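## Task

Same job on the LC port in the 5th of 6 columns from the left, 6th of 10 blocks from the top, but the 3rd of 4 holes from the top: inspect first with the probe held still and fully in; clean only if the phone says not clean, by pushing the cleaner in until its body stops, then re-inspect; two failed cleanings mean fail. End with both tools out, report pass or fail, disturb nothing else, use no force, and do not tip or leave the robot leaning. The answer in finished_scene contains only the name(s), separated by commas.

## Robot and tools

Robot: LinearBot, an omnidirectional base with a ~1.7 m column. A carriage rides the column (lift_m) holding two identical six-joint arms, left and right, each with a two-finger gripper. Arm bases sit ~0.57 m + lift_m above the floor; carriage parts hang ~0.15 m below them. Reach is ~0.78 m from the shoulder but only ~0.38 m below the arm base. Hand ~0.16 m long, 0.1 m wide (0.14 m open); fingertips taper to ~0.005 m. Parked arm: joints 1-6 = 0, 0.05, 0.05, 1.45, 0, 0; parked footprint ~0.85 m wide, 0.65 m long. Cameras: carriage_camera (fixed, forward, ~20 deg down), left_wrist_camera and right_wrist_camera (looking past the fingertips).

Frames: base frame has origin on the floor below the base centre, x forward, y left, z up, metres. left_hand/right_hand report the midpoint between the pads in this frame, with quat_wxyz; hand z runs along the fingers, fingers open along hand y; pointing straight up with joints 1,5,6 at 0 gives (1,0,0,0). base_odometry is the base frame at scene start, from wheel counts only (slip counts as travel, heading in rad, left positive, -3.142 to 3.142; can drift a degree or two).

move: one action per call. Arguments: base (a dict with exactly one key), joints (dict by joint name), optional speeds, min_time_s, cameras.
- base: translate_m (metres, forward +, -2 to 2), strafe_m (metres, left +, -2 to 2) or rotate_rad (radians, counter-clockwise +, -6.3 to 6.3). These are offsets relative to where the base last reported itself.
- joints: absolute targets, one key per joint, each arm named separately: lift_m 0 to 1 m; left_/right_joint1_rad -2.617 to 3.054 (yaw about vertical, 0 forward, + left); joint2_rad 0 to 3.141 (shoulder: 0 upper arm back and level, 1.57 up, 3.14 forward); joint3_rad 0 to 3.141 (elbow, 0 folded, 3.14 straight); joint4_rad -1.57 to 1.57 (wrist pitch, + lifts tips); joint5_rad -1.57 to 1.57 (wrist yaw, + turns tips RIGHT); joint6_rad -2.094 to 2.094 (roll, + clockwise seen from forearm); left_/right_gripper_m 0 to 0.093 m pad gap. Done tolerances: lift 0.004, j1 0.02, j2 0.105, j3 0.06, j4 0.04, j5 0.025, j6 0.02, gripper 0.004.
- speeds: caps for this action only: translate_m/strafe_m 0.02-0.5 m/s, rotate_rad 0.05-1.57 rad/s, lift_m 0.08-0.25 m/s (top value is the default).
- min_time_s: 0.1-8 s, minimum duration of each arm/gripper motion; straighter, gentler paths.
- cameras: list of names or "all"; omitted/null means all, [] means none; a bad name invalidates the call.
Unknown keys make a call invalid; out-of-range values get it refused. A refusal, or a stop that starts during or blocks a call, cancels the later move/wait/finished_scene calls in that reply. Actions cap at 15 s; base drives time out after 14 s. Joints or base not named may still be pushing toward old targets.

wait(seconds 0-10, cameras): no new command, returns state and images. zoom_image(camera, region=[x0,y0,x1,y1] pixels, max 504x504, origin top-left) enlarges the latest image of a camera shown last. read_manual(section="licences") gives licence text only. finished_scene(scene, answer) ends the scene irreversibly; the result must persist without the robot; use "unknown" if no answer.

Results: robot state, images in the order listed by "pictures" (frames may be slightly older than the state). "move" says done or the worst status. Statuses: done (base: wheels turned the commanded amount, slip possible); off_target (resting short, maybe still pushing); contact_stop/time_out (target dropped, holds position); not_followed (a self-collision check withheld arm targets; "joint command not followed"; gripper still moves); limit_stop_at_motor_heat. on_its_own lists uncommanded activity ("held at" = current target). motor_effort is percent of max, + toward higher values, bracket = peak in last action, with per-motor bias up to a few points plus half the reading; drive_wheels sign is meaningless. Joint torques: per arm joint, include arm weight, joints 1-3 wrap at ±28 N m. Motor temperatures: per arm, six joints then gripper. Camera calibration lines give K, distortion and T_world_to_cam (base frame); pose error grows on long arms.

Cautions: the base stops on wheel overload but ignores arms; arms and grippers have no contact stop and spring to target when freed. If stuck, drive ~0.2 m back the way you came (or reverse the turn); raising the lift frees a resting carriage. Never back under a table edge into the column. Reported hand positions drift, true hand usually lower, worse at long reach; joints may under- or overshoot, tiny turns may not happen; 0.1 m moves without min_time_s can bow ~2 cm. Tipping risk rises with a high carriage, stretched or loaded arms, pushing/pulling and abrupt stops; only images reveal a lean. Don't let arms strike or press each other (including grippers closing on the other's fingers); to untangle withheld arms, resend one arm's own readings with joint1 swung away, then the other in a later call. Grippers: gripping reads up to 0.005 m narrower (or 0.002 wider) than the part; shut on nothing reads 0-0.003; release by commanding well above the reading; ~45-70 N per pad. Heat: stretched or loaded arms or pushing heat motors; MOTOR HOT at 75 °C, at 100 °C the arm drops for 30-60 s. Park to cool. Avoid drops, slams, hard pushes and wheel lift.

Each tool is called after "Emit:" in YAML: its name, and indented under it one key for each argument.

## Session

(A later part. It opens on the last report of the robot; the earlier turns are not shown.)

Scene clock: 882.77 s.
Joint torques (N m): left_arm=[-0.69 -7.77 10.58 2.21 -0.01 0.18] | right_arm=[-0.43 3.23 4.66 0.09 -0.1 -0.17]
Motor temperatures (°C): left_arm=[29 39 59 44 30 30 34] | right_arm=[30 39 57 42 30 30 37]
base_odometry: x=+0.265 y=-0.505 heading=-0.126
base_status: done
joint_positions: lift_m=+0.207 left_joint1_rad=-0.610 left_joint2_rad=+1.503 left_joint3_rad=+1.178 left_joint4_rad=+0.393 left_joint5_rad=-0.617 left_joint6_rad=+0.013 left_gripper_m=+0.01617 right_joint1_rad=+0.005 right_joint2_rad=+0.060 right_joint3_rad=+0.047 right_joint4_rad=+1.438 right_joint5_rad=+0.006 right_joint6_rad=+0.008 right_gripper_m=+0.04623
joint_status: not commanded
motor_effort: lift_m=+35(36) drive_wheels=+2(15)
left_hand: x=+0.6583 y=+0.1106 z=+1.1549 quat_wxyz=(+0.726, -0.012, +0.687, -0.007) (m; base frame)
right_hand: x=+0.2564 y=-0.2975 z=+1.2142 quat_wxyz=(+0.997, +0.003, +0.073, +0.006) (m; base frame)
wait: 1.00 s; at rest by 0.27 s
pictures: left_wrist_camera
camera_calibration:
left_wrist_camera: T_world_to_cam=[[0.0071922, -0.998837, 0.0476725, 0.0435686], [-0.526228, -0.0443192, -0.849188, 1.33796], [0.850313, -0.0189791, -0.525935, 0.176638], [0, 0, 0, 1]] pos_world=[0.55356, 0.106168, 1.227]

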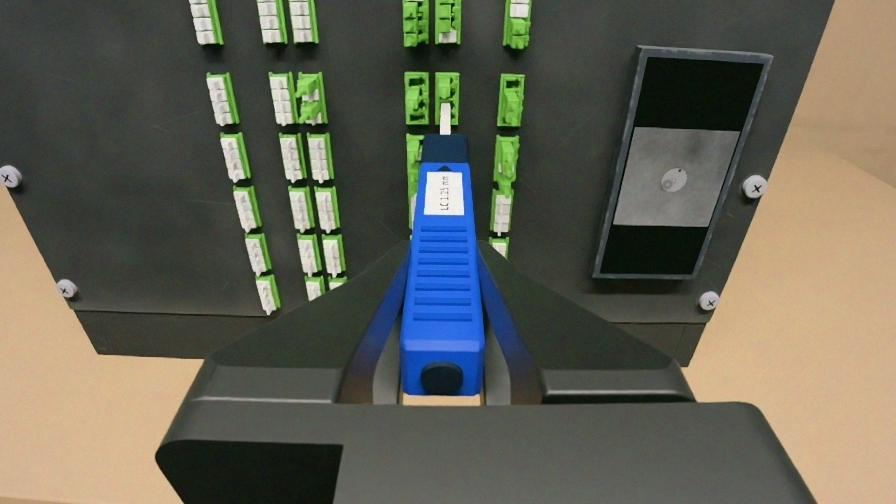

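Emit:
wait:
  seconds: 2
  cameras: ["left_wrist_camera"]

Emit:
zoom_image:
  camera: "left_wrist_camera"
  region: [430, 90, 460, 120]

Scene clock: 887.23 s.
Joint torques (N m): left_arm=[-0.7 -7.83 10.59 2.21 -0.01 0.18] | right_arm=[-0.54 3.15 4.46 0.09 -0.12 -0.16]
Motor temperatures (°C): left_arm=[29 39 59 44 30 30 34] | right_arm=[30 39 57 42 30 30 37]
base_odometry: x=+0.265 y=-0.505 heading=-0.126
base_status: done
joint_positions: lift_m=+0.207 left_joint1_rad=-0.610 left_joint2_rad=+1.503 left_joint3_rad=+1.178 left_joint4_rad=+0.393 left_joint5_rad=-0.617 left_joint6_rad=+0.013 left_gripper_m=+0.01617 right_joint1_rad=+0.005 right_joint2_rad=+0.060 right_joint3_rad=+0.047 right_joint4_rad=+1.438 right_joint5_rad=+0.006 right_joint6_rad=+0.008 right_gripper_m=+0.04623
joint_status: not commanded
motor_effort: lift_m=+35(36) drive_wheels=+2(15)
left_hand: x=+0.6583 y=+0.1106 z=+1.1549 quat_wxyz=(+0.726, -0.012, +0.687, -0.007) (m; base frame)
right_hand: x=+0.2564 y=-0.2975 z=+1.2142 quat_wxyz=(+0.997, +0.003, +0.073, +0.006) (m; base frame)
wait: 2.00 s; at rest from the start
pictures: left_wrist_camera
camera_calibration:
left_wrist_camera: T_world_to_cam=[[0.0071922, -0.998837, 0.0476725, 0.0435686], [-0.526228, -0.0443192, -0.849188, 1.33796], [0.850313, -0.0189791, -0.525935, 0.176638], [0, 0, 0, 1]] pos_world=[0.55356, 0.106168, 1.227]

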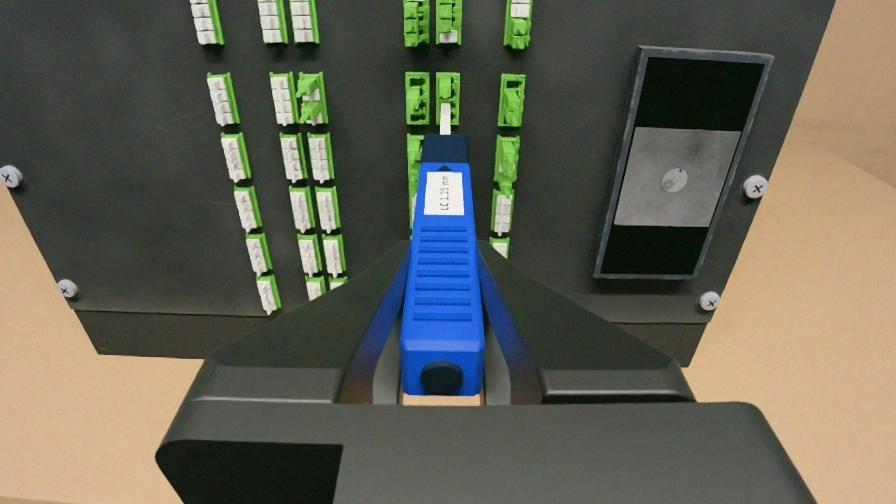

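Scaled by 16.800 from the camera's 896x504 image, which has a finer 1280x720 frame.

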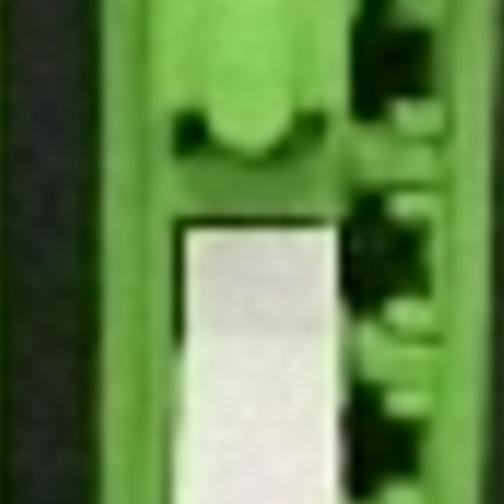

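Emit:
move:
  base: {"translate_m": 0.003}
  speeds: {"translate_m": 0.02}
  cameras: []

Emit:
wait:
  seconds: 2
  cameras: ["left_wrist_camera"]

Emit:
zoom_image:
  camera: "left_wrist_camera"
  region: [430, 90, 460, 120]

Scene clock: 890.27 s.
Joint torques (N m): left_arm=[-0.25 -7.76 10.52 2.21 0.05 0.18] | right_arm=[-0.44 3.14 4.49 0.12 -0.13 -0.16]
Motor temperatures (°C): left_arm=[29 39 59 45 30 30 34] | right_arm=[30 39 57 42 30 30 37]
move: done
base_odometry: x=+0.268 y=-0.506 heading=-0.126
base_status: done
joint_positions: lift_m=+0.207 left_joint1_rad=-0.614 left_joint2_rad=+1.503 left_joint3_rad=+1.178 left_joint4_rad=+0.393 left_joint5_rad=-0.623 left_joint6_rad=+0.013 left_gripper_m=+0.01617 right_joint1_rad=+0.005 right_joint2_rad=+0.060 right_joint3_rad=+0.047 right_joint4_rad=+1.437 right_joint5_rad=+0.006 right_joint6_rad=+0.008 right_gripper_m=+0.04623
joint_status: not commanded
motor_effort: lift_m=+36(36) drive_wheels=+3(14)
left_hand: x=+0.6575 y=+0.1097 z=+1.1548 quat_wxyz=(+0.726, -0.013, +0.687, -0.006) (m; base frame)
right_hand: x=+0.2565 y=-0.2975 z=+1.2142 quat_wxyz=(+0.997, +0.003, +0.073, +0.006) (m; base frame)
pictures: none
No camera images: "cameras" was empty.

Scene clock: 892.27 s.
Joint torques (N m): left_arm=[-0.34 -7.77 10.58 2.2 0.05 0.18] | right_arm=[-0.46 3.21 4.62 0.11 -0.11 -0.15]
Motor temperatures (°C): left_arm=[29 39 59 45 30 30 34] | right_arm=[30 39 57 41 30 30 37]
base_odometry: x=+0.268 y=-0.506 heading=-0.126
base_status: done
joint_positions: lift_m=+0.207 left_joint1_rad=-0.614 left_joint2_rad=+1.503 left_joint3_rad=+1.178 left_joint4_rad=+0.393 left_joint5_rad=-0.623 left_joint6_rad=+0.013 left_gripper_m=+0.01617 right_joint1_rad=+0.005 right_joint2_rad=+0.060 right_joint3_rad=+0.047 right_joint4_rad=+1.438 right_joint5_rad=+0.006 right_joint6_rad=+0.008 right_gripper_m=+0.04623
joint_status: not commanded
motor_effort: lift_m=+36(36) drive_wheels=+3(14)
left_hand: x=+0.6575 y=+0.1097 z=+1.1548 quat_wxyz=(+0.726, -0.013, +0.687, -0.006) (m; base frame)
right_hand: x=+0.2564 y=-0.2975 z=+1.2142 quat_wxyz=(+0.997, +0.003, +0.073, +0.006) (m; base frame)
wait: 2.00 s; at rest by 0.27 s
pictures: left_wrist_camera
camera_calibration:
left_wrist_camera: T_world_to_cam=[[0.00871779, -0.998808, 0.0480295, 0.0412858], [-0.526364, -0.0454221, -0.849045, 1.33757], [0.850214, -0.0178792, -0.526133, 0.17739], [0, 0, 0, 1]] pos_world=[0.552868, 0.105163, 1.227]

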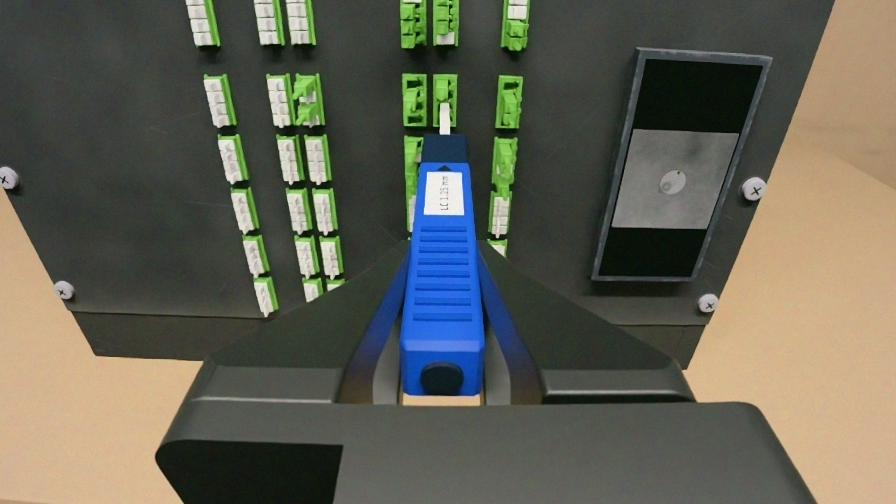

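Scaled by 16.800 from the camera's 896x504 image, which has a finer 1280x720 frame.

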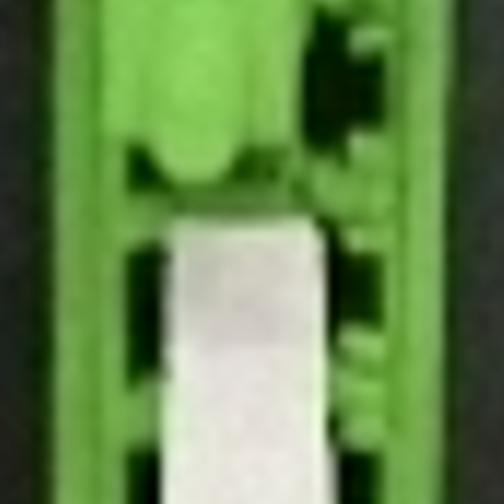

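Emit:
move:
  base: {"translate_m": -0.005}
  speeds: {"translate_m": 0.02}
  cameras: []

Emit:
move:
  joints: {"lift_m": 0.2056}
  speeds: {"lift_m": 0.08}
  cameras: []

Emit:
wait:
  seconds: 2.5
  cameras: ["left_wrist_camera"]

Emit:
zoom_image:
  camera: "left_wrist_camera"
  region: [430, 90, 460, 120]

Scene clock: 898.87 s.
Joint torques (N m): left_arm=[-0.34 -7.79 10.61 2.2 0.03 0.19] | right_arm=[-0.42 3.18 4.56 0.1 -0.12 -0.16]
Motor temperatures (°C): left_arm=[29 39 59 45 30 30 34] | right_arm=[30 39 57 41 30 30 37]
move: done
base_odometry: x=+0.263 y=-0.505 heading=-0.126
base_status: done
joint_positions: lift_m=+0.207 left_joint1_rad=-0.614 left_joint2_rad=+1.503 left_joint3_rad=+1.178 left_joint4_rad=+0.393 left_joint5_rad=-0.622 left_joint6_rad=+0.013 left_gripper_m=+0.01617 right_joint1_rad=+0.005 right_joint2_rad=+0.060 right_joint3_rad=+0.047 right_joint4_rad=+1.438 right_joint5_rad=+0.006 right_joint6_rad=+0.008 right_gripper_m=+0.04623
joint_status: not commanded
motor_effort: lift_m=+35(35) drive_wheels=+2(8)
left_hand: x=+0.6575 y=+0.1096 z=+1.1549 quat_wxyz=(+0.726, -0.012, +0.687, -0.007) (m; base frame)
right_hand: x=+0.2564 y=-0.2975 z=+1.2142 quat_wxyz=(+0.997, +0.003, +0.073, +0.006) (m; base frame)
pictures: none
No camera images: "cameras" was empty.

Scene clock: 899.17 s.
Joint torques (N m): left_arm=[-0.31 -7.76 10.58 2.2 0.04 0.18] | right_arm=[-0.4 3.25 4.77 0.09 -0.11 -0.14]
Motor temperatures (°C): left_arm=[29 39 59 45 30 30 34] | right_arm=[30 39 57 41 30 30 37]
move: done
base_odometry: x=+0.263 y=-0.505 heading=-0.126
base_status: not commanded
joint_positions: lift_m=+0.206 left_joint1_rad=-0.614 left_joint2_rad=+1.503 left_joint3_rad=+1.178 left_joint4_rad=+0.393 left_joint5_rad=-0.622 left_joint6_rad=+0.013 left_gripper_m=+0.01617 right_joint1_rad=+0.005 right_joint2_rad=+0.060 right_joint3_rad=+0.046 right_joint4_rad=+1.438 right_joint5_rad=+0.006 right_joint6_rad=+0.008 right_gripper_m=+0.04623
joint_status: all done
motor_effort: lift_m=+34(36) drive_wheels=+1(2)
left_hand: x=+0.6575 y=+0.1096 z=+1.1541 quat_wxyz=(+0.726, -0.012, +0.687, -0.007) (m; base frame)
right_hand: x=+0.2567 y=-0.2975 z=+1.2132 quat_wxyz=(+0.997, +0.003, +0.073, +0.006) (m; base frame)
pictures: none
No camera images: "cameras" was empty.

Scene clock: 901.67 s.
Joint torques (N m): left_arm=[-0.29 -7.77 10.59 2.21 0.04 0.19] | right_arm=[-0.49 3.22 4.59 0.1 -0.11 -0.16]
Motor temperatures (°C): left_arm=[29 39 59 45 30 30 34] | right_arm=[30 39 57 41 30 30 37]
base_odometry: x=+0.263 y=-0.505 heading=-0.126
base_status: not commanded
joint_positions: lift_m=+0.206 left_joint1_rad=-0.614 left_joint2_rad=+1.503 left_joint3_rad=+1.178 left_joint4_rad=+0.393 left_joint5_rad=-0.622 left_joint6_rad=+0.013 left_gripper_m=+0.01617 right_joint1_rad=+0.005 right_joint2_rad=+0.060 right_joint3_rad=+0.046 right_joint4_rad=+1.438 right_joint5_rad=+0.006 right_joint6_rad=+0.008 right_gripper_m=+0.04623
joint_status: all done
motor_effort: lift_m=+35(36) drive_wheels=+1(2)
left_hand: x=+0.6575 y=+0.1096 z=+1.1541 quat_wxyz=(+0.726, -0.012, +0.687, -0.007) (m; base frame)
right_hand: x=+0.2567 y=-0.2975 z=+1.2132 quat_wxyz=(+0.997, +0.003, +0.073, +0.006) (m; base frame)
wait: 2.50 s; at rest by 0.27 s
pictures: left_wrist_camera
camera_calibration:
left_wrist_camera: T_world_to_cam=[[0.00800032, -0.998804, 0.0482294, 0.0414786], [-0.526087, -0.0452206, -0.849227, 1.33688], [0.850393, -0.0185788, -0.52582, 0.176649], [0, 0, 0, 1]] pos_world=[0.552764, 0.105166, 1.2262]

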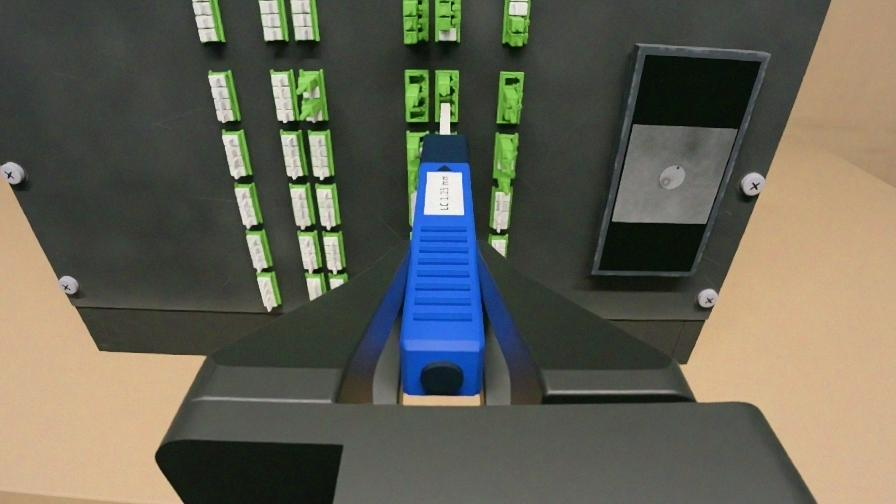

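Scaled by 16.800 from the camera's 896x504 image, which has a finer 1280x720 frame.

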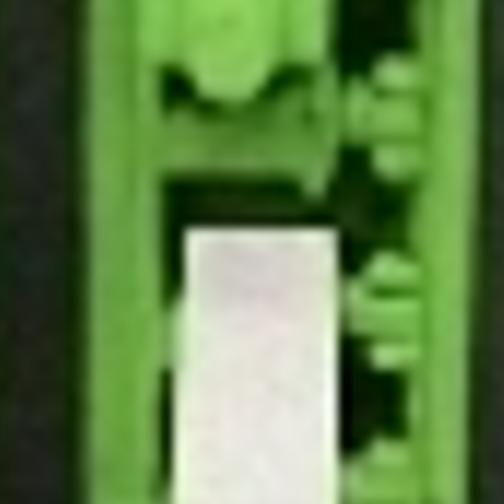

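Emit:
move:
  joints: {"left_joint1_rad": -0.6085}
  cameras: []

Emit:
move:
  base: {"translate_m": 0.002}
  speeds: {"translate_m": 0.02}
  cameras: []

Emit:
wait:
  seconds: 2.5
  cameras: ["left_wrist_camera"]

Emit:
zoom_image:
  camera: "left_wrist_camera"
  region: [430, 90, 460, 120]

Scene clock: 910.10 s.
Joint torques (N m): left_arm=[0.1 -7.8 10.63 2.2 0.04 0.19] | right_arm=[-0.53 3.21 4.66 0.1 -0.12 -0.15]
Motor temperatures (°C): left_arm=[29 39 59 45 30 30 34] | right_arm=[30 39 56 40 30 30 37]
move: done
base_odometry: x=+0.263 y=-0.505 heading=-0.126
base_status: not commanded
joint_positions: lift_m=+0.206 left_joint1_rad=-0.614 left_joint2_rad=+1.503 left_joint3_rad=+1.178 left_joint4_rad=+0.393 left_joint5_rad=-0.622 left_joint6_rad=+0.013 left_gripper_m=+0.01617 right_joint1_rad=+0.005 right_joint2_rad=+0.060 right_joint3_rad=+0.046 right_joint4_rad=+1.438 right_joint5_rad=+0.006 right_joint6_rad=+0.008 right_gripper_m=+0.04623
joint_status: all done
motor_effort: lift_m=+35(36) drive_wheels=+1(1)
left_hand: x=+0.6575 y=+0.1096 z=+1.1541 quat_wxyz=(+0.726, -0.012, +0.687, -0.007) (m; base frame)
right_hand: x=+0.2567 y=-0.2975 z=+1.2132 quat_wxyz=(+0.997, +0.003, +0.073, +0.006) (m; base frame)
pictures: none
No camera images: "cameras" was empty.

Scene clock: 910.73 s.
Joint torques (N m): left_arm=[0.1 -7.79 10.56 2.21 0.02 0.19] | right_arm=[-0.46 3.22 4.64 0.12 -0.07 -0.18]
Motor temperatures (°C): left_arm=[29 39 59 45 30 30 34] | right_arm=[30 39 56 40 30 30 37]
move: done
base_odometry: x=+0.265 y=-0.505 heading=-0.126
base_status: done
joint_positions: lift_m=+0.206 left_joint1_rad=-0.614 left_joint2_rad=+1.503 left_joint3_rad=+1.178 left_joint4_rad=+0.393 left_joint5_rad=-0.621 left_joint6_rad=+0.013 left_gripper_m=+0.01617 right_joint1_rad=+0.005 right_joint2_rad=+0.060 right_joint3_rad=+0.046 right_joint4_rad=+1.437 right_joint5_rad=+0.006 right_joint6_rad=+0.008 right_gripper_m=+0.04623
joint_status: not commanded
motor_effort: lift_m=+34(36) drive_wheels=+1(13)
left_hand: x=+0.6576 y=+0.1095 z=+1.1542 quat_wxyz=(+0.726, -0.012, +0.687, -0.007) (m; base frame)
right_hand: x=+0.2569 y=-0.2975 z=+1.2132 quat_wxyz=(+0.997, +0.003, +0.074, +0.006) (m; base frame)
pictures: none
No camera images: "cameras" was empty.

Scene clock: 913.23 s.
Joint torques (N m): left_arm=[0.09 -7.79 10.61 2.2 0.04 0.19] | right_arm=[-0.42 3.11 4.66 0.11 -0.13 -0.17]
Motor temperatures (°C): left_arm=[29 39 59 45 30 30 34] | right_arm=[30 39 56 40 30 30 37]
base_odometry: x=+0.265 y=-0.505 heading=-0.126
base_status: done
joint_positions: lift_m=+0.206 left_joint1_rad=-0.614 left_joint2_rad=+1.503 left_joint3_rad=+1.178 left_joint4_rad=+0.393 left_joint5_rad=-0.621 left_joint6_rad=+0.013 left_gripper_m=+0.01617 right_joint1_rad=+0.005 right_joint2_rad=+0.060 right_joint3_rad=+0.046 right_joint4_rad=+1.437 right_joint5_rad=+0.006 right_joint6_rad=+0.008 right_gripper_m=+0.04623
joint_status: not commanded
motor_effort: lift_m=+36(36) drive_wheels=+1(13)
left_hand: x=+0.6576 y=+0.1095 z=+1.1542 quat_wxyz=(+0.726, -0.012, +0.687, -0.007) (m; base frame)
right_hand: x=+0.2568 y=-0.2975 z=+1.2132 quat_wxyz=(+0.997, +0.003, +0.073, +0.006) (m; base frame)
wait: 2.50 s; at rest by 0.27 s
pictures: left_wrist_camera
camera_calibration:
left_wrist_camera: T_world_to_cam=[[0.00686392, -0.998818, 0.0481103, 0.0422571], [-0.526056, -0.0445227, -0.849284, 1.33691], [0.850422, -0.0194793, -0.52574, 0.176549], [0, 0, 0, 1]] pos_world=[0.552858, 0.105169, 1.2262]

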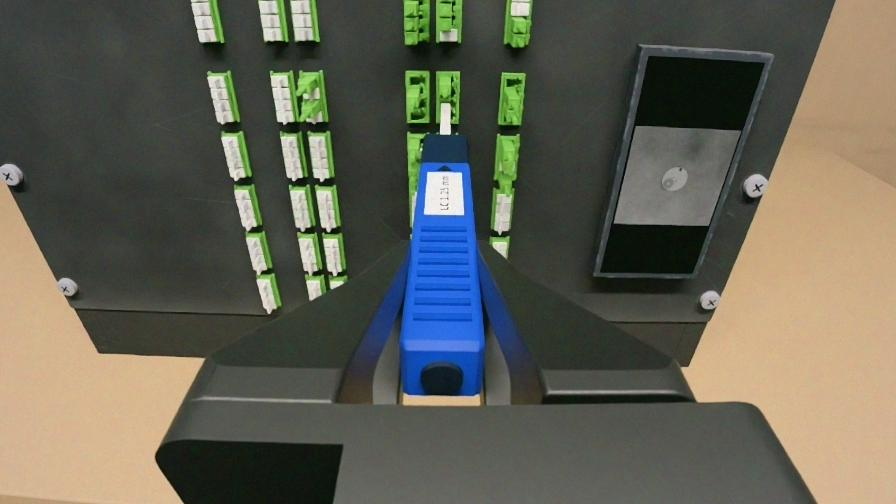

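Scaled by 16.800 from the camera's 896x504 image, which has a finer 1280x720 frame.

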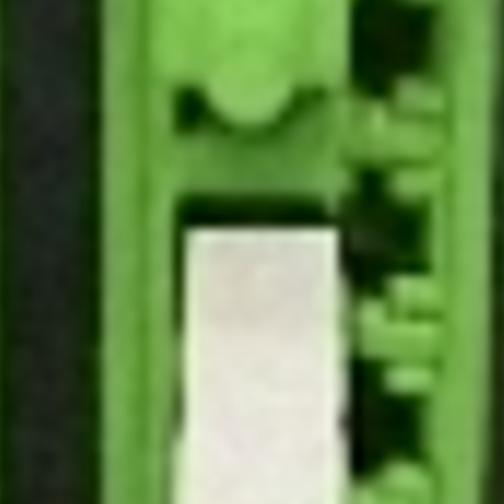

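Emit:
move:
  base: {"translate_m": 0.004}
  speeds: {"translate_m": 0.02}
  cameras: []

Emit:
wait:
  seconds: 2.5
  cameras: ["left_wrist_camera"]

Emit:
zoom_image:
  camera: "left_wrist_camera"
  region: [430, 90, 460, 120]

Scene clock: 916.53 s.
Joint torques (N m): left_arm=[0.08 -7.77 10.61 2.2 0.01 0.19] | right_arm=[-0.44 3.14 4.64 0.09 -0.11 -0.16]
Motor temperatures (°C): left_arm=[29 39 59 45 30 30 34] | right_arm=[30 39 56 40 30 30 37]
move: done
base_odometry: x=+0.269 y=-0.505 heading=-0.126
base_status: done
joint_positions: lift_m=+0.206 left_joint1_rad=-0.614 left_joint2_rad=+1.503 left_joint3_rad=+1.178 left_joint4_rad=+0.393 left_joint5_rad=-0.621 left_joint6_rad=+0.013 left_gripper_m=+0.01617 right_joint1_rad=+0.005 right_joint2_rad=+0.060 right_joint3_rad=+0.046 right_joint4_rad=+1.437 right_joint5_rad=+0.006 right_joint6_rad=+0.008 right_gripper_m=+0.04623
joint_status: not commanded
motor_effort: lift_m=+36(36) drive_wheels=+2(13)
left_hand: x=+0.6576 y=+0.1095 z=+1.1542 quat_wxyz=(+0.726, -0.012, +0.687, -0.007) (m; base frame)
right_hand: x=+0.2569 y=-0.2975 z=+1.2132 quat_wxyz=(+0.997, +0.003, +0.074, +0.006) (m; base frame)
pictures: none
No camera images: "cameras" was empty.

Scene clock: 919.03 s.
Joint torques (N m): left_arm=[0.12 -7.8 10.59 2.2 0.02 0.18] | right_arm=[-0.44 3.25 4.62 0.1 -0.12 -0.17]
Motor temperatures (°C): left_arm=[29 40 59 45 30 30 34] | right_arm=[30 39 56 40 30 30 37]
base_odometry: x=+0.269 y=-0.505 heading=-0.126
base_status: done
joint_positions: lift_m=+0.206 left_joint1_rad=-0.614 left_joint2_rad=+1.503 left_joint3_rad=+1.178 left_joint4_rad=+0.393 left_joint5_rad=-0.621 left_joint6_rad=+0.013 left_gripper_m=+0.01617 right_joint1_rad=+0.005 right_joint2_rad=+0.060 right_joint3_rad=+0.046 right_joint4_rad=+1.437 right_joint5_rad=+0.006 right_joint6_rad=+0.008 right_gripper_m=+0.04623
joint_status: not commanded
motor_effort: lift_m=+34(36) drive_wheels=+2(13)
left_hand: x=+0.6576 y=+0.1095 z=+1.1542 quat_wxyz=(+0.726, -0.012, +0.687, -0.007) (m; base frame)
right_hand: x=+0.2569 y=-0.2975 z=+1.2132 quat_wxyz=(+0.997, +0.003, +0.074, +0.006) (m; base frame)
wait: 2.50 s; at rest by 0.27 s
pictures: left_wrist_camera
camera_calibration:
left_wrist_camera: T_world_to_cam=[[0.00686392, -0.998818, 0.0481103, 0.0422571], [-0.526056, -0.0445227, -0.849284, 1.33691], [0.850422, -0.0194793, -0.52574, 0.176549], [0, 0, 0, 1]] pos_world=[0.552858, 0.105169, 1.2262]

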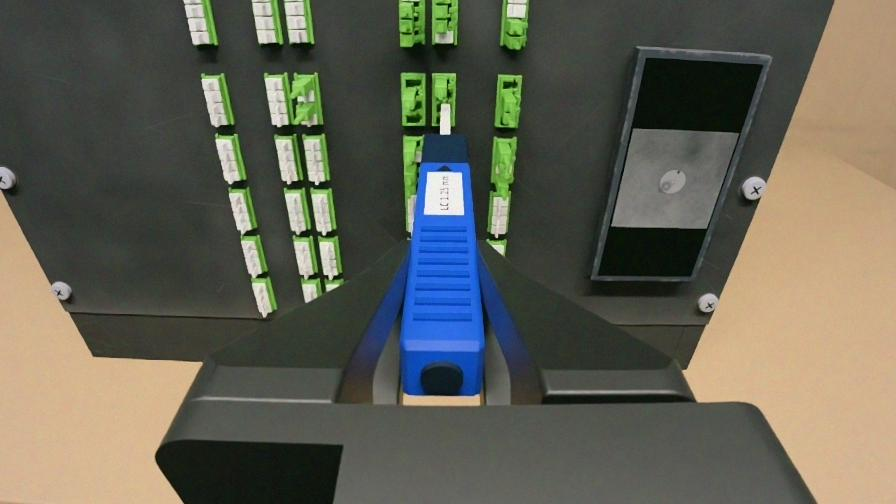

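Scaled by 16.800 from the camera's 896x504 image, which has a finer 1280x720 frame.

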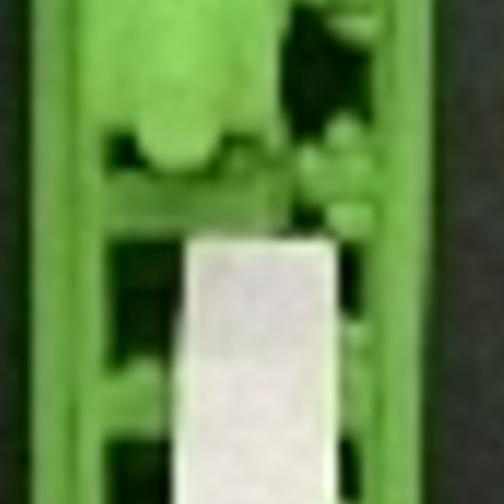

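Emit:
wait:
  seconds: 1
  cameras: ["left_wrist_camera"]

Emit:
zoom_image:
  camera: "left_wrist_camera"
  region: [430, 90, 460, 120]

Scene clock: 925.43 s.
Joint torques (N m): left_arm=[0.1 -7.82 10.58 2.2 0.03 0.18] | right_arm=[-0.46 3.33 4.66 0.11 -0.1 -0.14]
Motor temperatures (°C): left_arm=[29 40 60 45 30 30 34] | right_arm=[30 38 56 40 30 30 37]
base_odometry: x=+0.269 y=-0.505 heading=-0.126
base_status: done
joint_positions: lift_m=+0.206 left_joint1_rad=-0.614 left_joint2_rad=+1.503 left_joint3_rad=+1.178 left_joint4_rad=+0.393 left_joint5_rad=-0.621 left_joint6_rad=+0.013 left_gripper_m=+0.01617 right_joint1_rad=+0.005 right_joint2_rad=+0.060 right_joint3_rad=+0.046 right_joint4_rad=+1.437 right_joint5_rad=+0.006 right_joint6_rad=+0.008 right_gripper_m=+0.04623
joint_status: not commanded
motor_effort: lift_m=+35(36) drive_wheels=+2(13)
left_hand: x=+0.6576 y=+0.1095 z=+1.1542 quat_wxyz=(+0.726, -0.012, +0.687, -0.007) (m; base frame)
right_hand: x=+0.2569 y=-0.2975 z=+1.2132 quat_wxyz=(+0.997, +0.003, +0.074, +0.006) (m; base frame)
wait: 1.00 s; at rest from the start
pictures: left_wrist_camera
camera_calibration:
left_wrist_camera: T_world_to_cam=[[0.00686392, -0.998818, 0.0481103, 0.0422571], [-0.526056, -0.0445227, -0.849284, 1.33691], [0.850422, -0.0194793, -0.52574, 0.176549], [0, 0, 0, 1]] pos_world=[0.552858, 0.105169, 1.2262]

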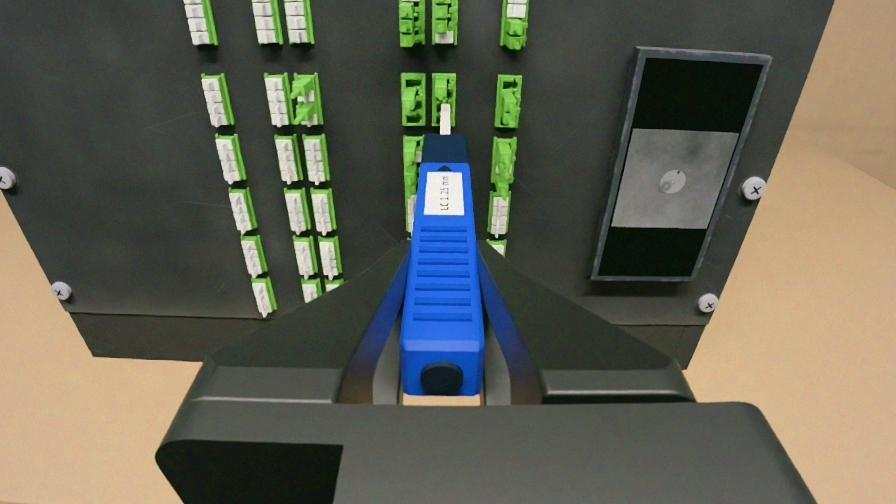

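Scaled by 16.800 from the camera's 896x504 image, which has a finer 1280x720 frame.

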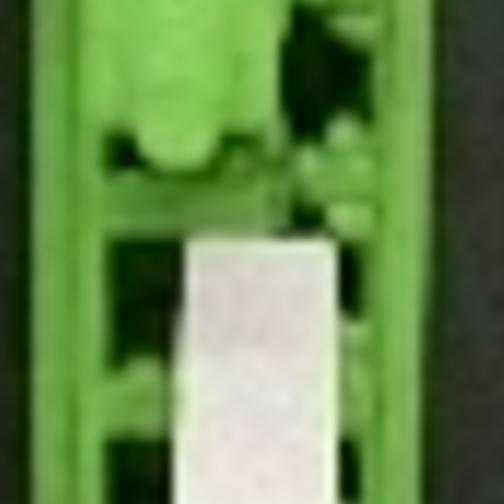

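Emit:
move:
  base: {"translate_m": -0.003}
  speeds: {"translate_m": 0.02}
  cameras: []

Emit:
wait:
  seconds: 2
  cameras: ["left_wrist_camera"]

Emit:
zoom_image:
  camera: "left_wrist_camera"
  region: [430, 90, 460, 120]

Scene clock: 929.80 s.
Joint torques (N m): left_arm=[-0.01 -7.79 10.59 2.2 0.03 0.19] | right_arm=[-0.57 3.25 4.62 0.12 -0.13 -0.18]
Motor temperatures (°C): left_arm=[29 40 60 45 30 30 34] | right_arm=[30 38 56 39 30 30 37]
move: done
base_odometry: x=+0.266 y=-0.505 heading=-0.126
base_status: done
joint_positions: lift_m=+0.206 left_joint1_rad=-0.613 left_joint2_rad=+1.503 left_joint3_rad=+1.178 left_joint4_rad=+0.394 left_joint5_rad=-0.621 left_joint6_rad=+0.013 left_gripper_m=+0.01617 right_joint1_rad=+0.005 right_joint2_rad=+0.060 right_joint3_rad=+0.046 right_joint4_rad=+1.438 right_joint5_rad=+0.006 right_joint6_rad=+0.008 right_gripper_m=+0.04623
joint_status: not commanded
motor_effort: lift_m=+35(37) drive_wheels=+1(10)
left_hand: x=+0.6577 y=+0.1098 z=+1.1542 quat_wxyz=(+0.727, -0.012, +0.687, -0.007) (m; base frame)
right_hand: x=+0.2567 y=-0.2975 z=+1.2132 quat_wxyz=(+0.997, +0.003, +0.073, +0.006) (m; base frame)
pictures: none
No camera images: "cameras" was empty.

Scene clock: 931.80 s.
Joint torques (N m): left_arm=[0.03 -7.82 10.61 2.2 0.03 0.19] | right_arm=[-0.46 3.14 4.62 0.07 -0.12 -0.13]
Motor temperatures (°C): left_arm=[29 40 60 45 30 30 34] | right_arm=[30 38 56 39 30 30 37]
base_odometry: x=+0.266 y=-0.505 heading=-0.126
base_status: done
joint_positions: lift_m=+0.206 left_joint1_rad=-0.613 left_joint2_rad=+1.503 left_joint3_rad=+1.178 left_joint4_rad=+0.394 left_joint5_rad=-0.621 left_joint6_rad=+0.013 left_gripper_m=+0.01617 right_joint1_rad=+0.005 right_joint2_rad=+0.060 right_joint3_rad=+0.046 right_joint4_rad=+1.438 right_joint5_rad=+0.006 right_joint6_rad=+0.008 right_gripper_m=+0.04623
joint_status: not commanded
motor_effort: lift_m=+36(37) drive_wheels=+1(10)
left_hand: x=+0.6577 y=+0.1098 z=+1.1542 quat_wxyz=(+0.727, -0.012, +0.687, -0.007) (m; base frame)
right_hand: x=+0.2567 y=-0.2975 z=+1.2132 quat_wxyz=(+0.997, +0.003, +0.073, +0.006) (m; base frame)
wait: 2.00 s; at rest by 0.27 s
pictures: left_wrist_camera
camera_calibration:
left_wrist_camera: T_world_to_cam=[[0.00759051, -0.998801, 0.0483568, 0.0418433], [-0.525798, -0.04512, -0.849412, 1.33714], [0.850576, -0.0189784, -0.52551, 0.176099], [0, 0, 0, 1]] pos_world=[0.552962, 0.105467, 1.2263]

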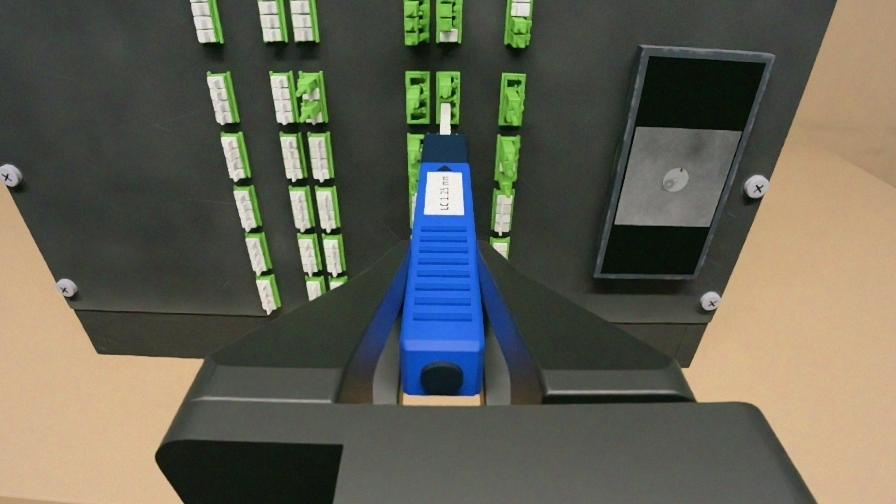

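Scaled by 16.800 from the camera's 896x504 image, which has a finer 1280x720 frame.

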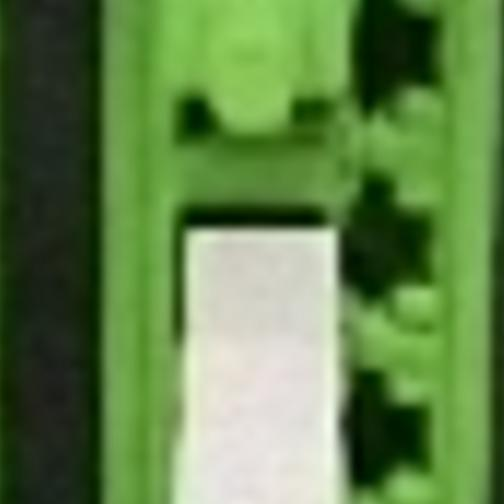

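Emit:
move:
  joints: {"left_joint1_rad": -0.6065}
  cameras: []

Emit:
move:
  base: {"translate_m": 0.001}
  speeds: {"translate_m": 0.02}
  cameras: ["left_wrist_camera"]

Emit:
zoom_image:
  camera: "left_wrist_camera"
  region: [430, 90, 460, 120]

Emit:
wait:
  seconds: 2
  cameras: ["left_wrist_camera"]

Emit:
zoom_image:
  camera: "left_wrist_camera"
  region: [430, 90, 460, 120]

Scene clock: 942.47 s.
Joint torques (N m): left_arm=[0.23 -7.79 10.58 2.2 0.03 0.19] | right_arm=[-0.51 3.08 4.63 0.1 -0.12 -0.16]
Motor temperatures (°C): left_arm=[29 40 60 46 30 30 34] | right_arm=[30 38 55 39 30 30 37]
move: done
base_odometry: x=+0.266 y=-0.505 heading=-0.126
base_status: not commanded
joint_positions: lift_m=+0.206 left_joint1_rad=-0.613 left_joint2_rad=+1.503 left_joint3_rad=+1.178 left_joint4_rad=+0.394 left_joint5_rad=-0.621 left_joint6_rad=+0.013 left_gripper_m=+0.01617 right_joint1_rad=+0.005 right_joint2_rad=+0.060 right_joint3_rad=+0.046 right_joint4_rad=+1.438 right_joint5_rad=+0.006 right_joint6_rad=+0.008 right_gripper_m=+0.04623
joint_status: all done
motor_effort: lift_m=+36(36) drive_wheels=+1(1)
left_hand: x=+0.6577 y=+0.1098 z=+1.1542 quat_wxyz=(+0.727, -0.012, +0.687, -0.007) (m; base frame)
right_hand: x=+0.2567 y=-0.2975 z=+1.2132 quat_wxyz=(+0.997, +0.003, +0.073, +0.006) (m; base frame)
pictures: none
No camera images: "cameras" was empty.

Scene clock: 942.97 s.
Joint torques (N m): left_arm=[0.21 -7.8 10.59 2.18 0.04 0.19] | right_arm=[-0.43 3.37 4.67 0.06 -0.11 -0.16]
Motor temperatures (°C): left_arm=[29 40 60 46 30 30 34] | right_arm=[30 38 55 39 30 30 37]
move: done
base_odometry: x=+0.267 y=-0.505 heading=-0.126
base_status: done
joint_positions: lift_m=+0.206 left_joint1_rad=-0.613 left_joint2_rad=+1.503 left_joint3_rad=+1.178 left_joint4_rad=+0.394 left_joint5_rad=-0.622 left_joint6_rad=+0.013 left_gripper_m=+0.01617 right_joint1_rad=+0.005 right_joint2_rad=+0.060 right_joint3_rad=+0.046 right_joint4_rad=+1.438 right_joint5_rad=+0.006 right_joint6_rad=+0.008 right_gripper_m=+0.04623
joint_status: not commanded
motor_effort: lift_m=+35(36) drive_wheels=+1(9)
left_hand: x=+0.6577 y=+0.1100 z=+1.1542 quat_wxyz=(+0.727, -0.013, +0.687, -0.006) (m; base frame)
right_hand: x=+0.2567 y=-0.2975 z=+1.2132 quat_wxyz=(+0.997, +0.003, +0.073, +0.006) (m; base frame)
pictures: left_wrist_camera
camera_calibration:
left_wrist_camera: T_world_to_cam=[[0.00867118, -0.998791, 0.0483932, 0.0412964], [-0.525802, -0.0457187, -0.849378, 1.33717], [0.850563, -0.0180801, -0.525562, 0.176073], [0, 0, 0, 1]] pos_world=[0.552968, 0.105564, 1.2263]

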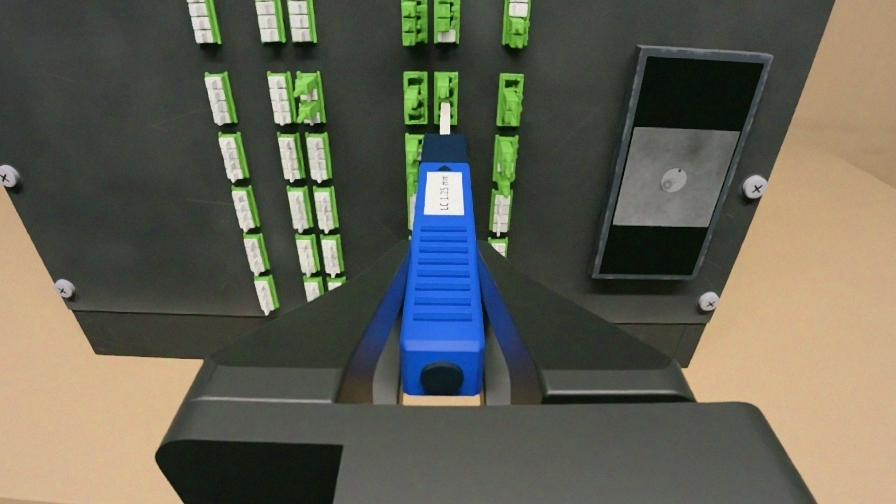

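Scaled by 16.800 from the camera's 896x504 image, which has a finer 1280x720 frame.

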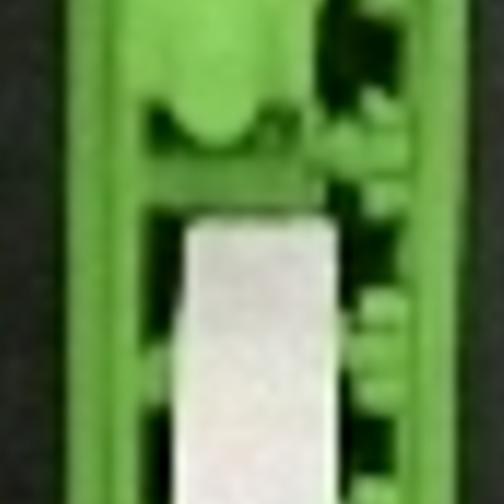

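Scene clock: 944.97 s.
Joint torques (N m): left_arm=[0.23 -7.79 10.56 2.19 0.04 0.19] | right_arm=[-0.43 3.22 4.7 0.13 -0.12 -0.16]
Motor temperatures (°C): left_arm=[29 40 60 46 30 30 34] | right_arm=[30 38 55 39 30 30 37]
base_odometry: x=+0.267 y=-0.505 heading=-0.126
base_status: done
joint_positions: lift_m=+0.206 left_joint1_rad=-0.613 left_joint2_rad=+1.503 left_joint3_rad=+1.178 left_joint4_rad=+0.394 left_joint5_rad=-0.622 left_joint6_rad=+0.013 left_gripper_m=+0.01617 right_joint1_rad=+0.005 right_joint2_rad=+0.060 right_joint3_rad=+0.046 right_joint4_rad=+1.437 right_joint5_rad=+0.006 right_joint6_rad=+0.008 right_gripper_m=+0.04623
joint_status: not commanded
motor_effort: lift_m=+35(36) drive_wheels=+1(9)
left_hand: x=+0.6577 y=+0.1100 z=+1.1542 quat_wxyz=(+0.727, -0.013, +0.687, -0.006) (m; base frame)
right_hand: x=+0.2568 y=-0.2975 z=+1.2132 quat_wxyz=(+0.997, +0.003, +0.073, +0.006) (m; base frame)
wait: 2.00 s; at rest by 0.27 s
pictures: left_wrist_camera
camera_calibration:
left_wrist_camera: T_world_to_cam=[[0.00867118, -0.998791, 0.0483932, 0.0412964], [-0.525802, -0.0457187, -0.849378, 1.33717], [0.850563, -0.0180801, -0.525562, 0.176073], [0, 0, 0, 1]] pos_world=[0.552968, 0.105564, 1.2263]

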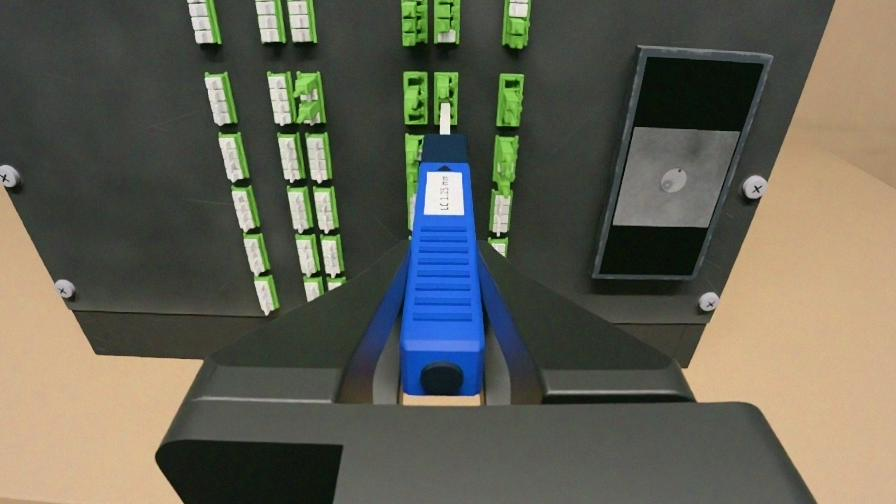

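Scaled by 16.800 from the camera's 896x504 image, which has a finer 1280x720 frame.

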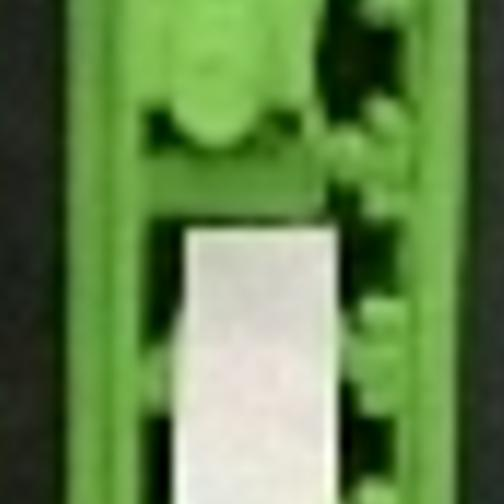

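Emit:
move:
  joints: {"left_joint1_rad": -0.6035}
  cameras: ["left_wrist_camera"]

Emit:
zoom_image:
  camera: "left_wrist_camera"
  region: [430, 90, 460, 120]

Scene clock: 952.50 s.
Joint torques (N m): left_arm=[0.5 -7.77 10.58 2.2 0.04 0.18] | right_arm=[-0.46 3.21 4.51 0.1 -0.12 -0.18]
Motor temperatures (°C): left_arm=[29 40 60 46 30 30 34] | right_arm=[30 38 55 38 30 30 37]
move: done
base_odometry: x=+0.267 y=-0.505 heading=-0.126
base_status: not commanded
joint_positions: lift_m=+0.206 left_joint1_rad=-0.613 left_joint2_rad=+1.503 left_joint3_rad=+1.178 left_joint4_rad=+0.394 left_joint5_rad=-0.622 left_joint6_rad=+0.013 left_gripper_m=+0.01617 right_joint1_rad=+0.005 right_joint2_rad=+0.060 right_joint3_rad=+0.046 right_joint4_rad=+1.437 right_joint5_rad=+0.006 right_joint6_rad=+0.008 right_gripper_m=+0.04623
joint_status: all done
motor_effort: lift_m=+34(36) drive_wheels=+1(1)
left_hand: x=+0.6577 y=+0.1100 z=+1.1542 quat_wxyz=(+0.727, -0.013, +0.687, -0.006) (m; base frame)
right_hand: x=+0.2568 y=-0.2975 z=+1.2132 quat_wxyz=(+0.997, +0.003, +0.073, +0.006) (m; base frame)
pictures: left_wrist_camera
camera_calibration:
left_wrist_camera: T_world_to_cam=[[0.00867118, -0.998791, 0.0483932, 0.0412964], [-0.525802, -0.0457187, -0.849378, 1.33717], [0.850563, -0.0180801, -0.525562, 0.176073], [0, 0, 0, 1]] pos_world=[0.552968, 0.105564, 1.2263]

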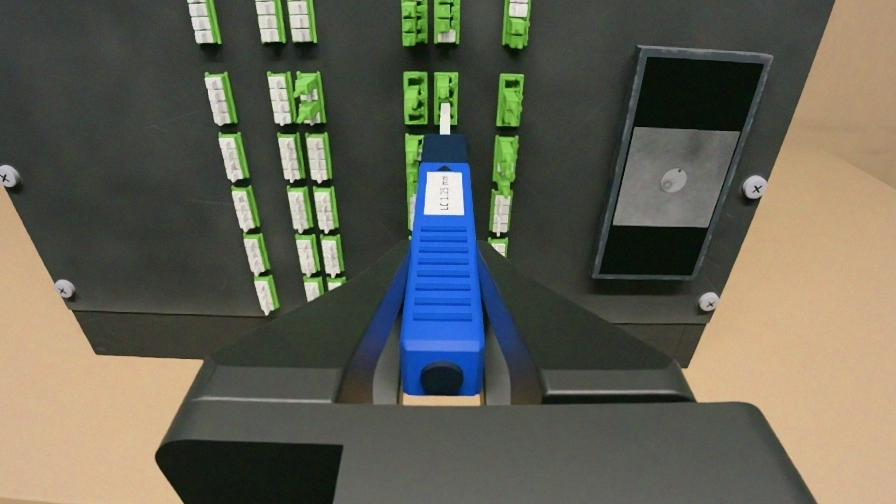

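Scaled by 16.800 from the camera's 896x504 image, which has a finer 1280x720 frame.

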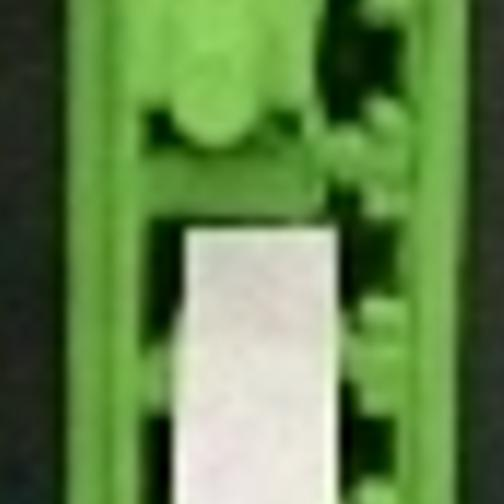

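Emit:
move:
  joints: {"left_joint1_rad": -0.6015}
  cameras: ["left_wrist_camera"]

Emit:
zoom_image:
  camera: "left_wrist_camera"
  region: [430, 90, 460, 120]

Scene clock: 954.73 s.
Joint torques (N m): left_arm=[0.58 -7.77 10.62 2.19 0.03 0.19] | right_arm=[-0.31 3.26 4.59 0.09 -0.11 -0.17]
Motor temperatures (°C): left_arm=[29 40 60 46 30 30 34] | right_arm=[30 38 55 38 30 30 37]
move: done
base_odometry: x=+0.267 y=-0.505 heading=-0.126
base_status: not commanded
joint_positions: lift_m=+0.206 left_joint1_rad=-0.612 left_joint2_rad=+1.503 left_joint3_rad=+1.178 left_joint4_rad=+0.394 left_joint5_rad=-0.622 left_joint6_rad=+0.013 left_gripper_m=+0.01617 right_joint1_rad=+0.005 right_joint2_rad=+0.060 right_joint3_rad=+0.046 right_joint4_rad=+1.437 right_joint5_rad=+0.006 right_joint6_rad=+0.008 right_gripper_m=+0.04623
joint_status: all done
motor_effort: lift_m=+35(35) drive_wheels=+1(1)
left_hand: x=+0.6579 y=+0.1103 z=+1.1542 quat_wxyz=(+0.727, -0.013, +0.687, -0.006) (m; base frame)
right_hand: x=+0.2568 y=-0.2975 z=+1.2132 quat_wxyz=(+0.997, +0.003, +0.073, +0.006) (m; base frame)
pictures: left_wrist_camera
camera_calibration:
left_wrist_camera: T_world_to_cam=[[0.00947496, -0.998785, 0.0483658, 0.0410803], [-0.525725, -0.0461193, -0.849403, 1.33732], [0.850602, -0.017379, -0.525523, 0.175759], [0, 0, 0, 1]] pos_world=[0.553172, 0.105761, 1.2263]

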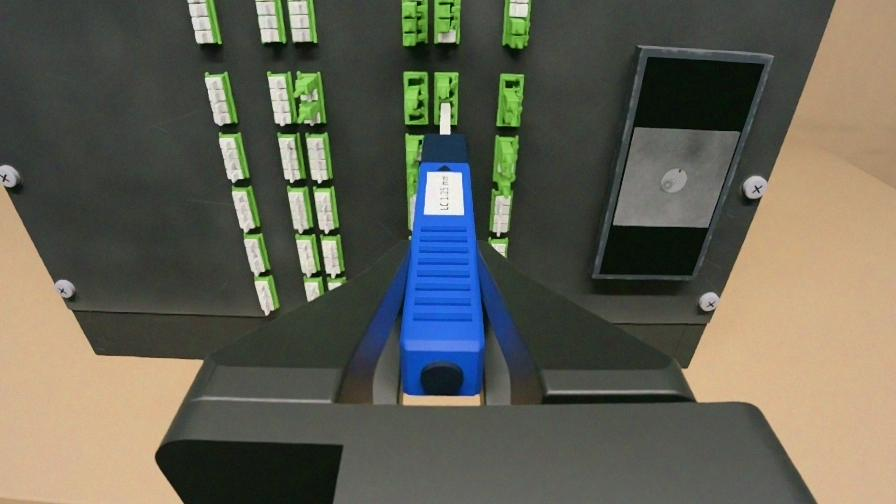

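Scaled by 16.800 from the camera's 896x504 image, which has a finer 1280x720 frame.

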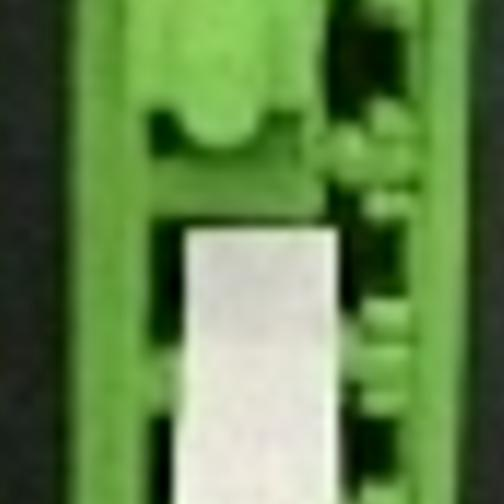

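Emit:
move:
  joints: {"left_joint1_rad": -0.599}
  cameras: ["left_wrist_camera"]

Emit:
zoom_image:
  camera: "left_wrist_camera"
  region: [430, 90, 460, 120]

Scene clock: 957.13 s.
Joint torques (N m): left_arm=[0.83 -7.77 10.56 2.2 0.04 0.18] | right_arm=[-0.57 3.18 4.62 0.06 -0.13 -0.14]
Motor temperatures (°C): left_arm=[30 40 60 46 30 30 34] | right_arm=[30 38 55 38 30 30 37]
move: done
base_odometry: x=+0.267 y=-0.505 heading=-0.126
base_status: not commanded
joint_positions: lift_m=+0.206 left_joint1_rad=-0.612 left_joint2_rad=+1.503 left_joint3_rad=+1.178 left_joint4_rad=+0.394 left_joint5_rad=-0.622 left_joint6_rad=+0.013 left_gripper_m=+0.01617 right_joint1_rad=+0.005 right_joint2_rad=+0.060 right_joint3_rad=+0.046 right_joint4_rad=+1.437 right_joint5_rad=+0.006 right_joint6_rad=+0.008 right_gripper_m=+0.04623
joint_status: all done
motor_effort: lift_m=+35(36) drive_wheels=+1(1)
left_hand: x=+0.6579 y=+0.1103 z=+1.1542 quat_wxyz=(+0.727, -0.013, +0.687, -0.006) (m; base frame)
right_hand: x=+0.2568 y=-0.2975 z=+1.2132 quat_wxyz=(+0.997, +0.003, +0.073, +0.006) (m; base frame)
pictures: left_wrist_camera
camera_calibration:
left_wrist_camera: T_world_to_cam=[[0.00947496, -0.998785, 0.0483658, 0.0410803], [-0.525725, -0.0461193, -0.849403, 1.33732], [0.850602, -0.017379, -0.525523, 0.175759], [0, 0, 0, 1]] pos_world=[0.553172, 0.105761, 1.2263]

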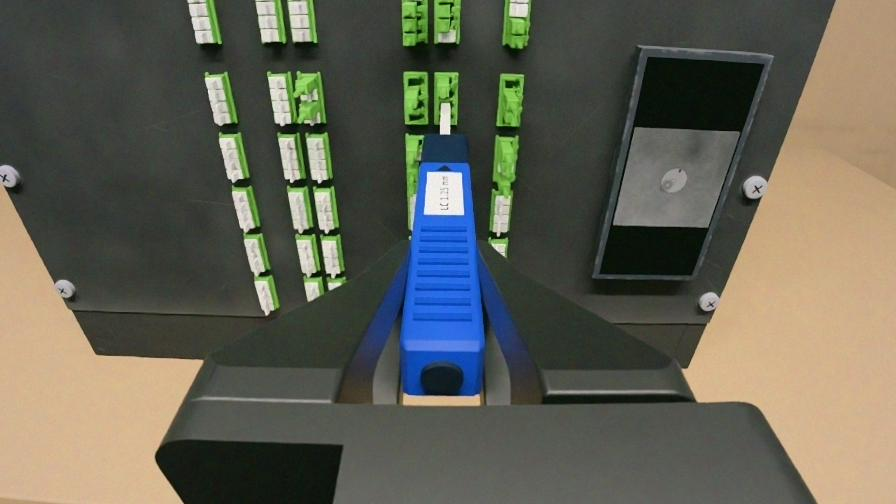

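Scaled by 16.800 from the camera's 896x504 image, which has a finer 1280x720 frame.

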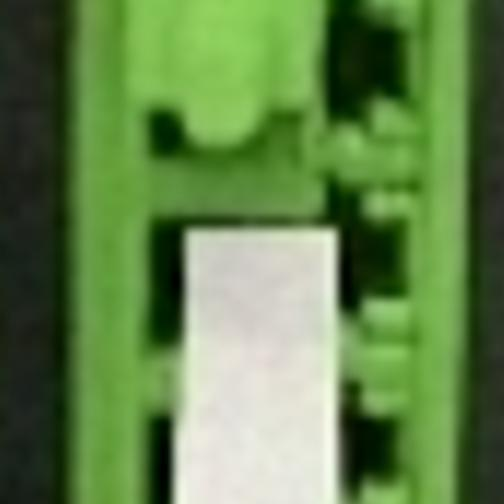

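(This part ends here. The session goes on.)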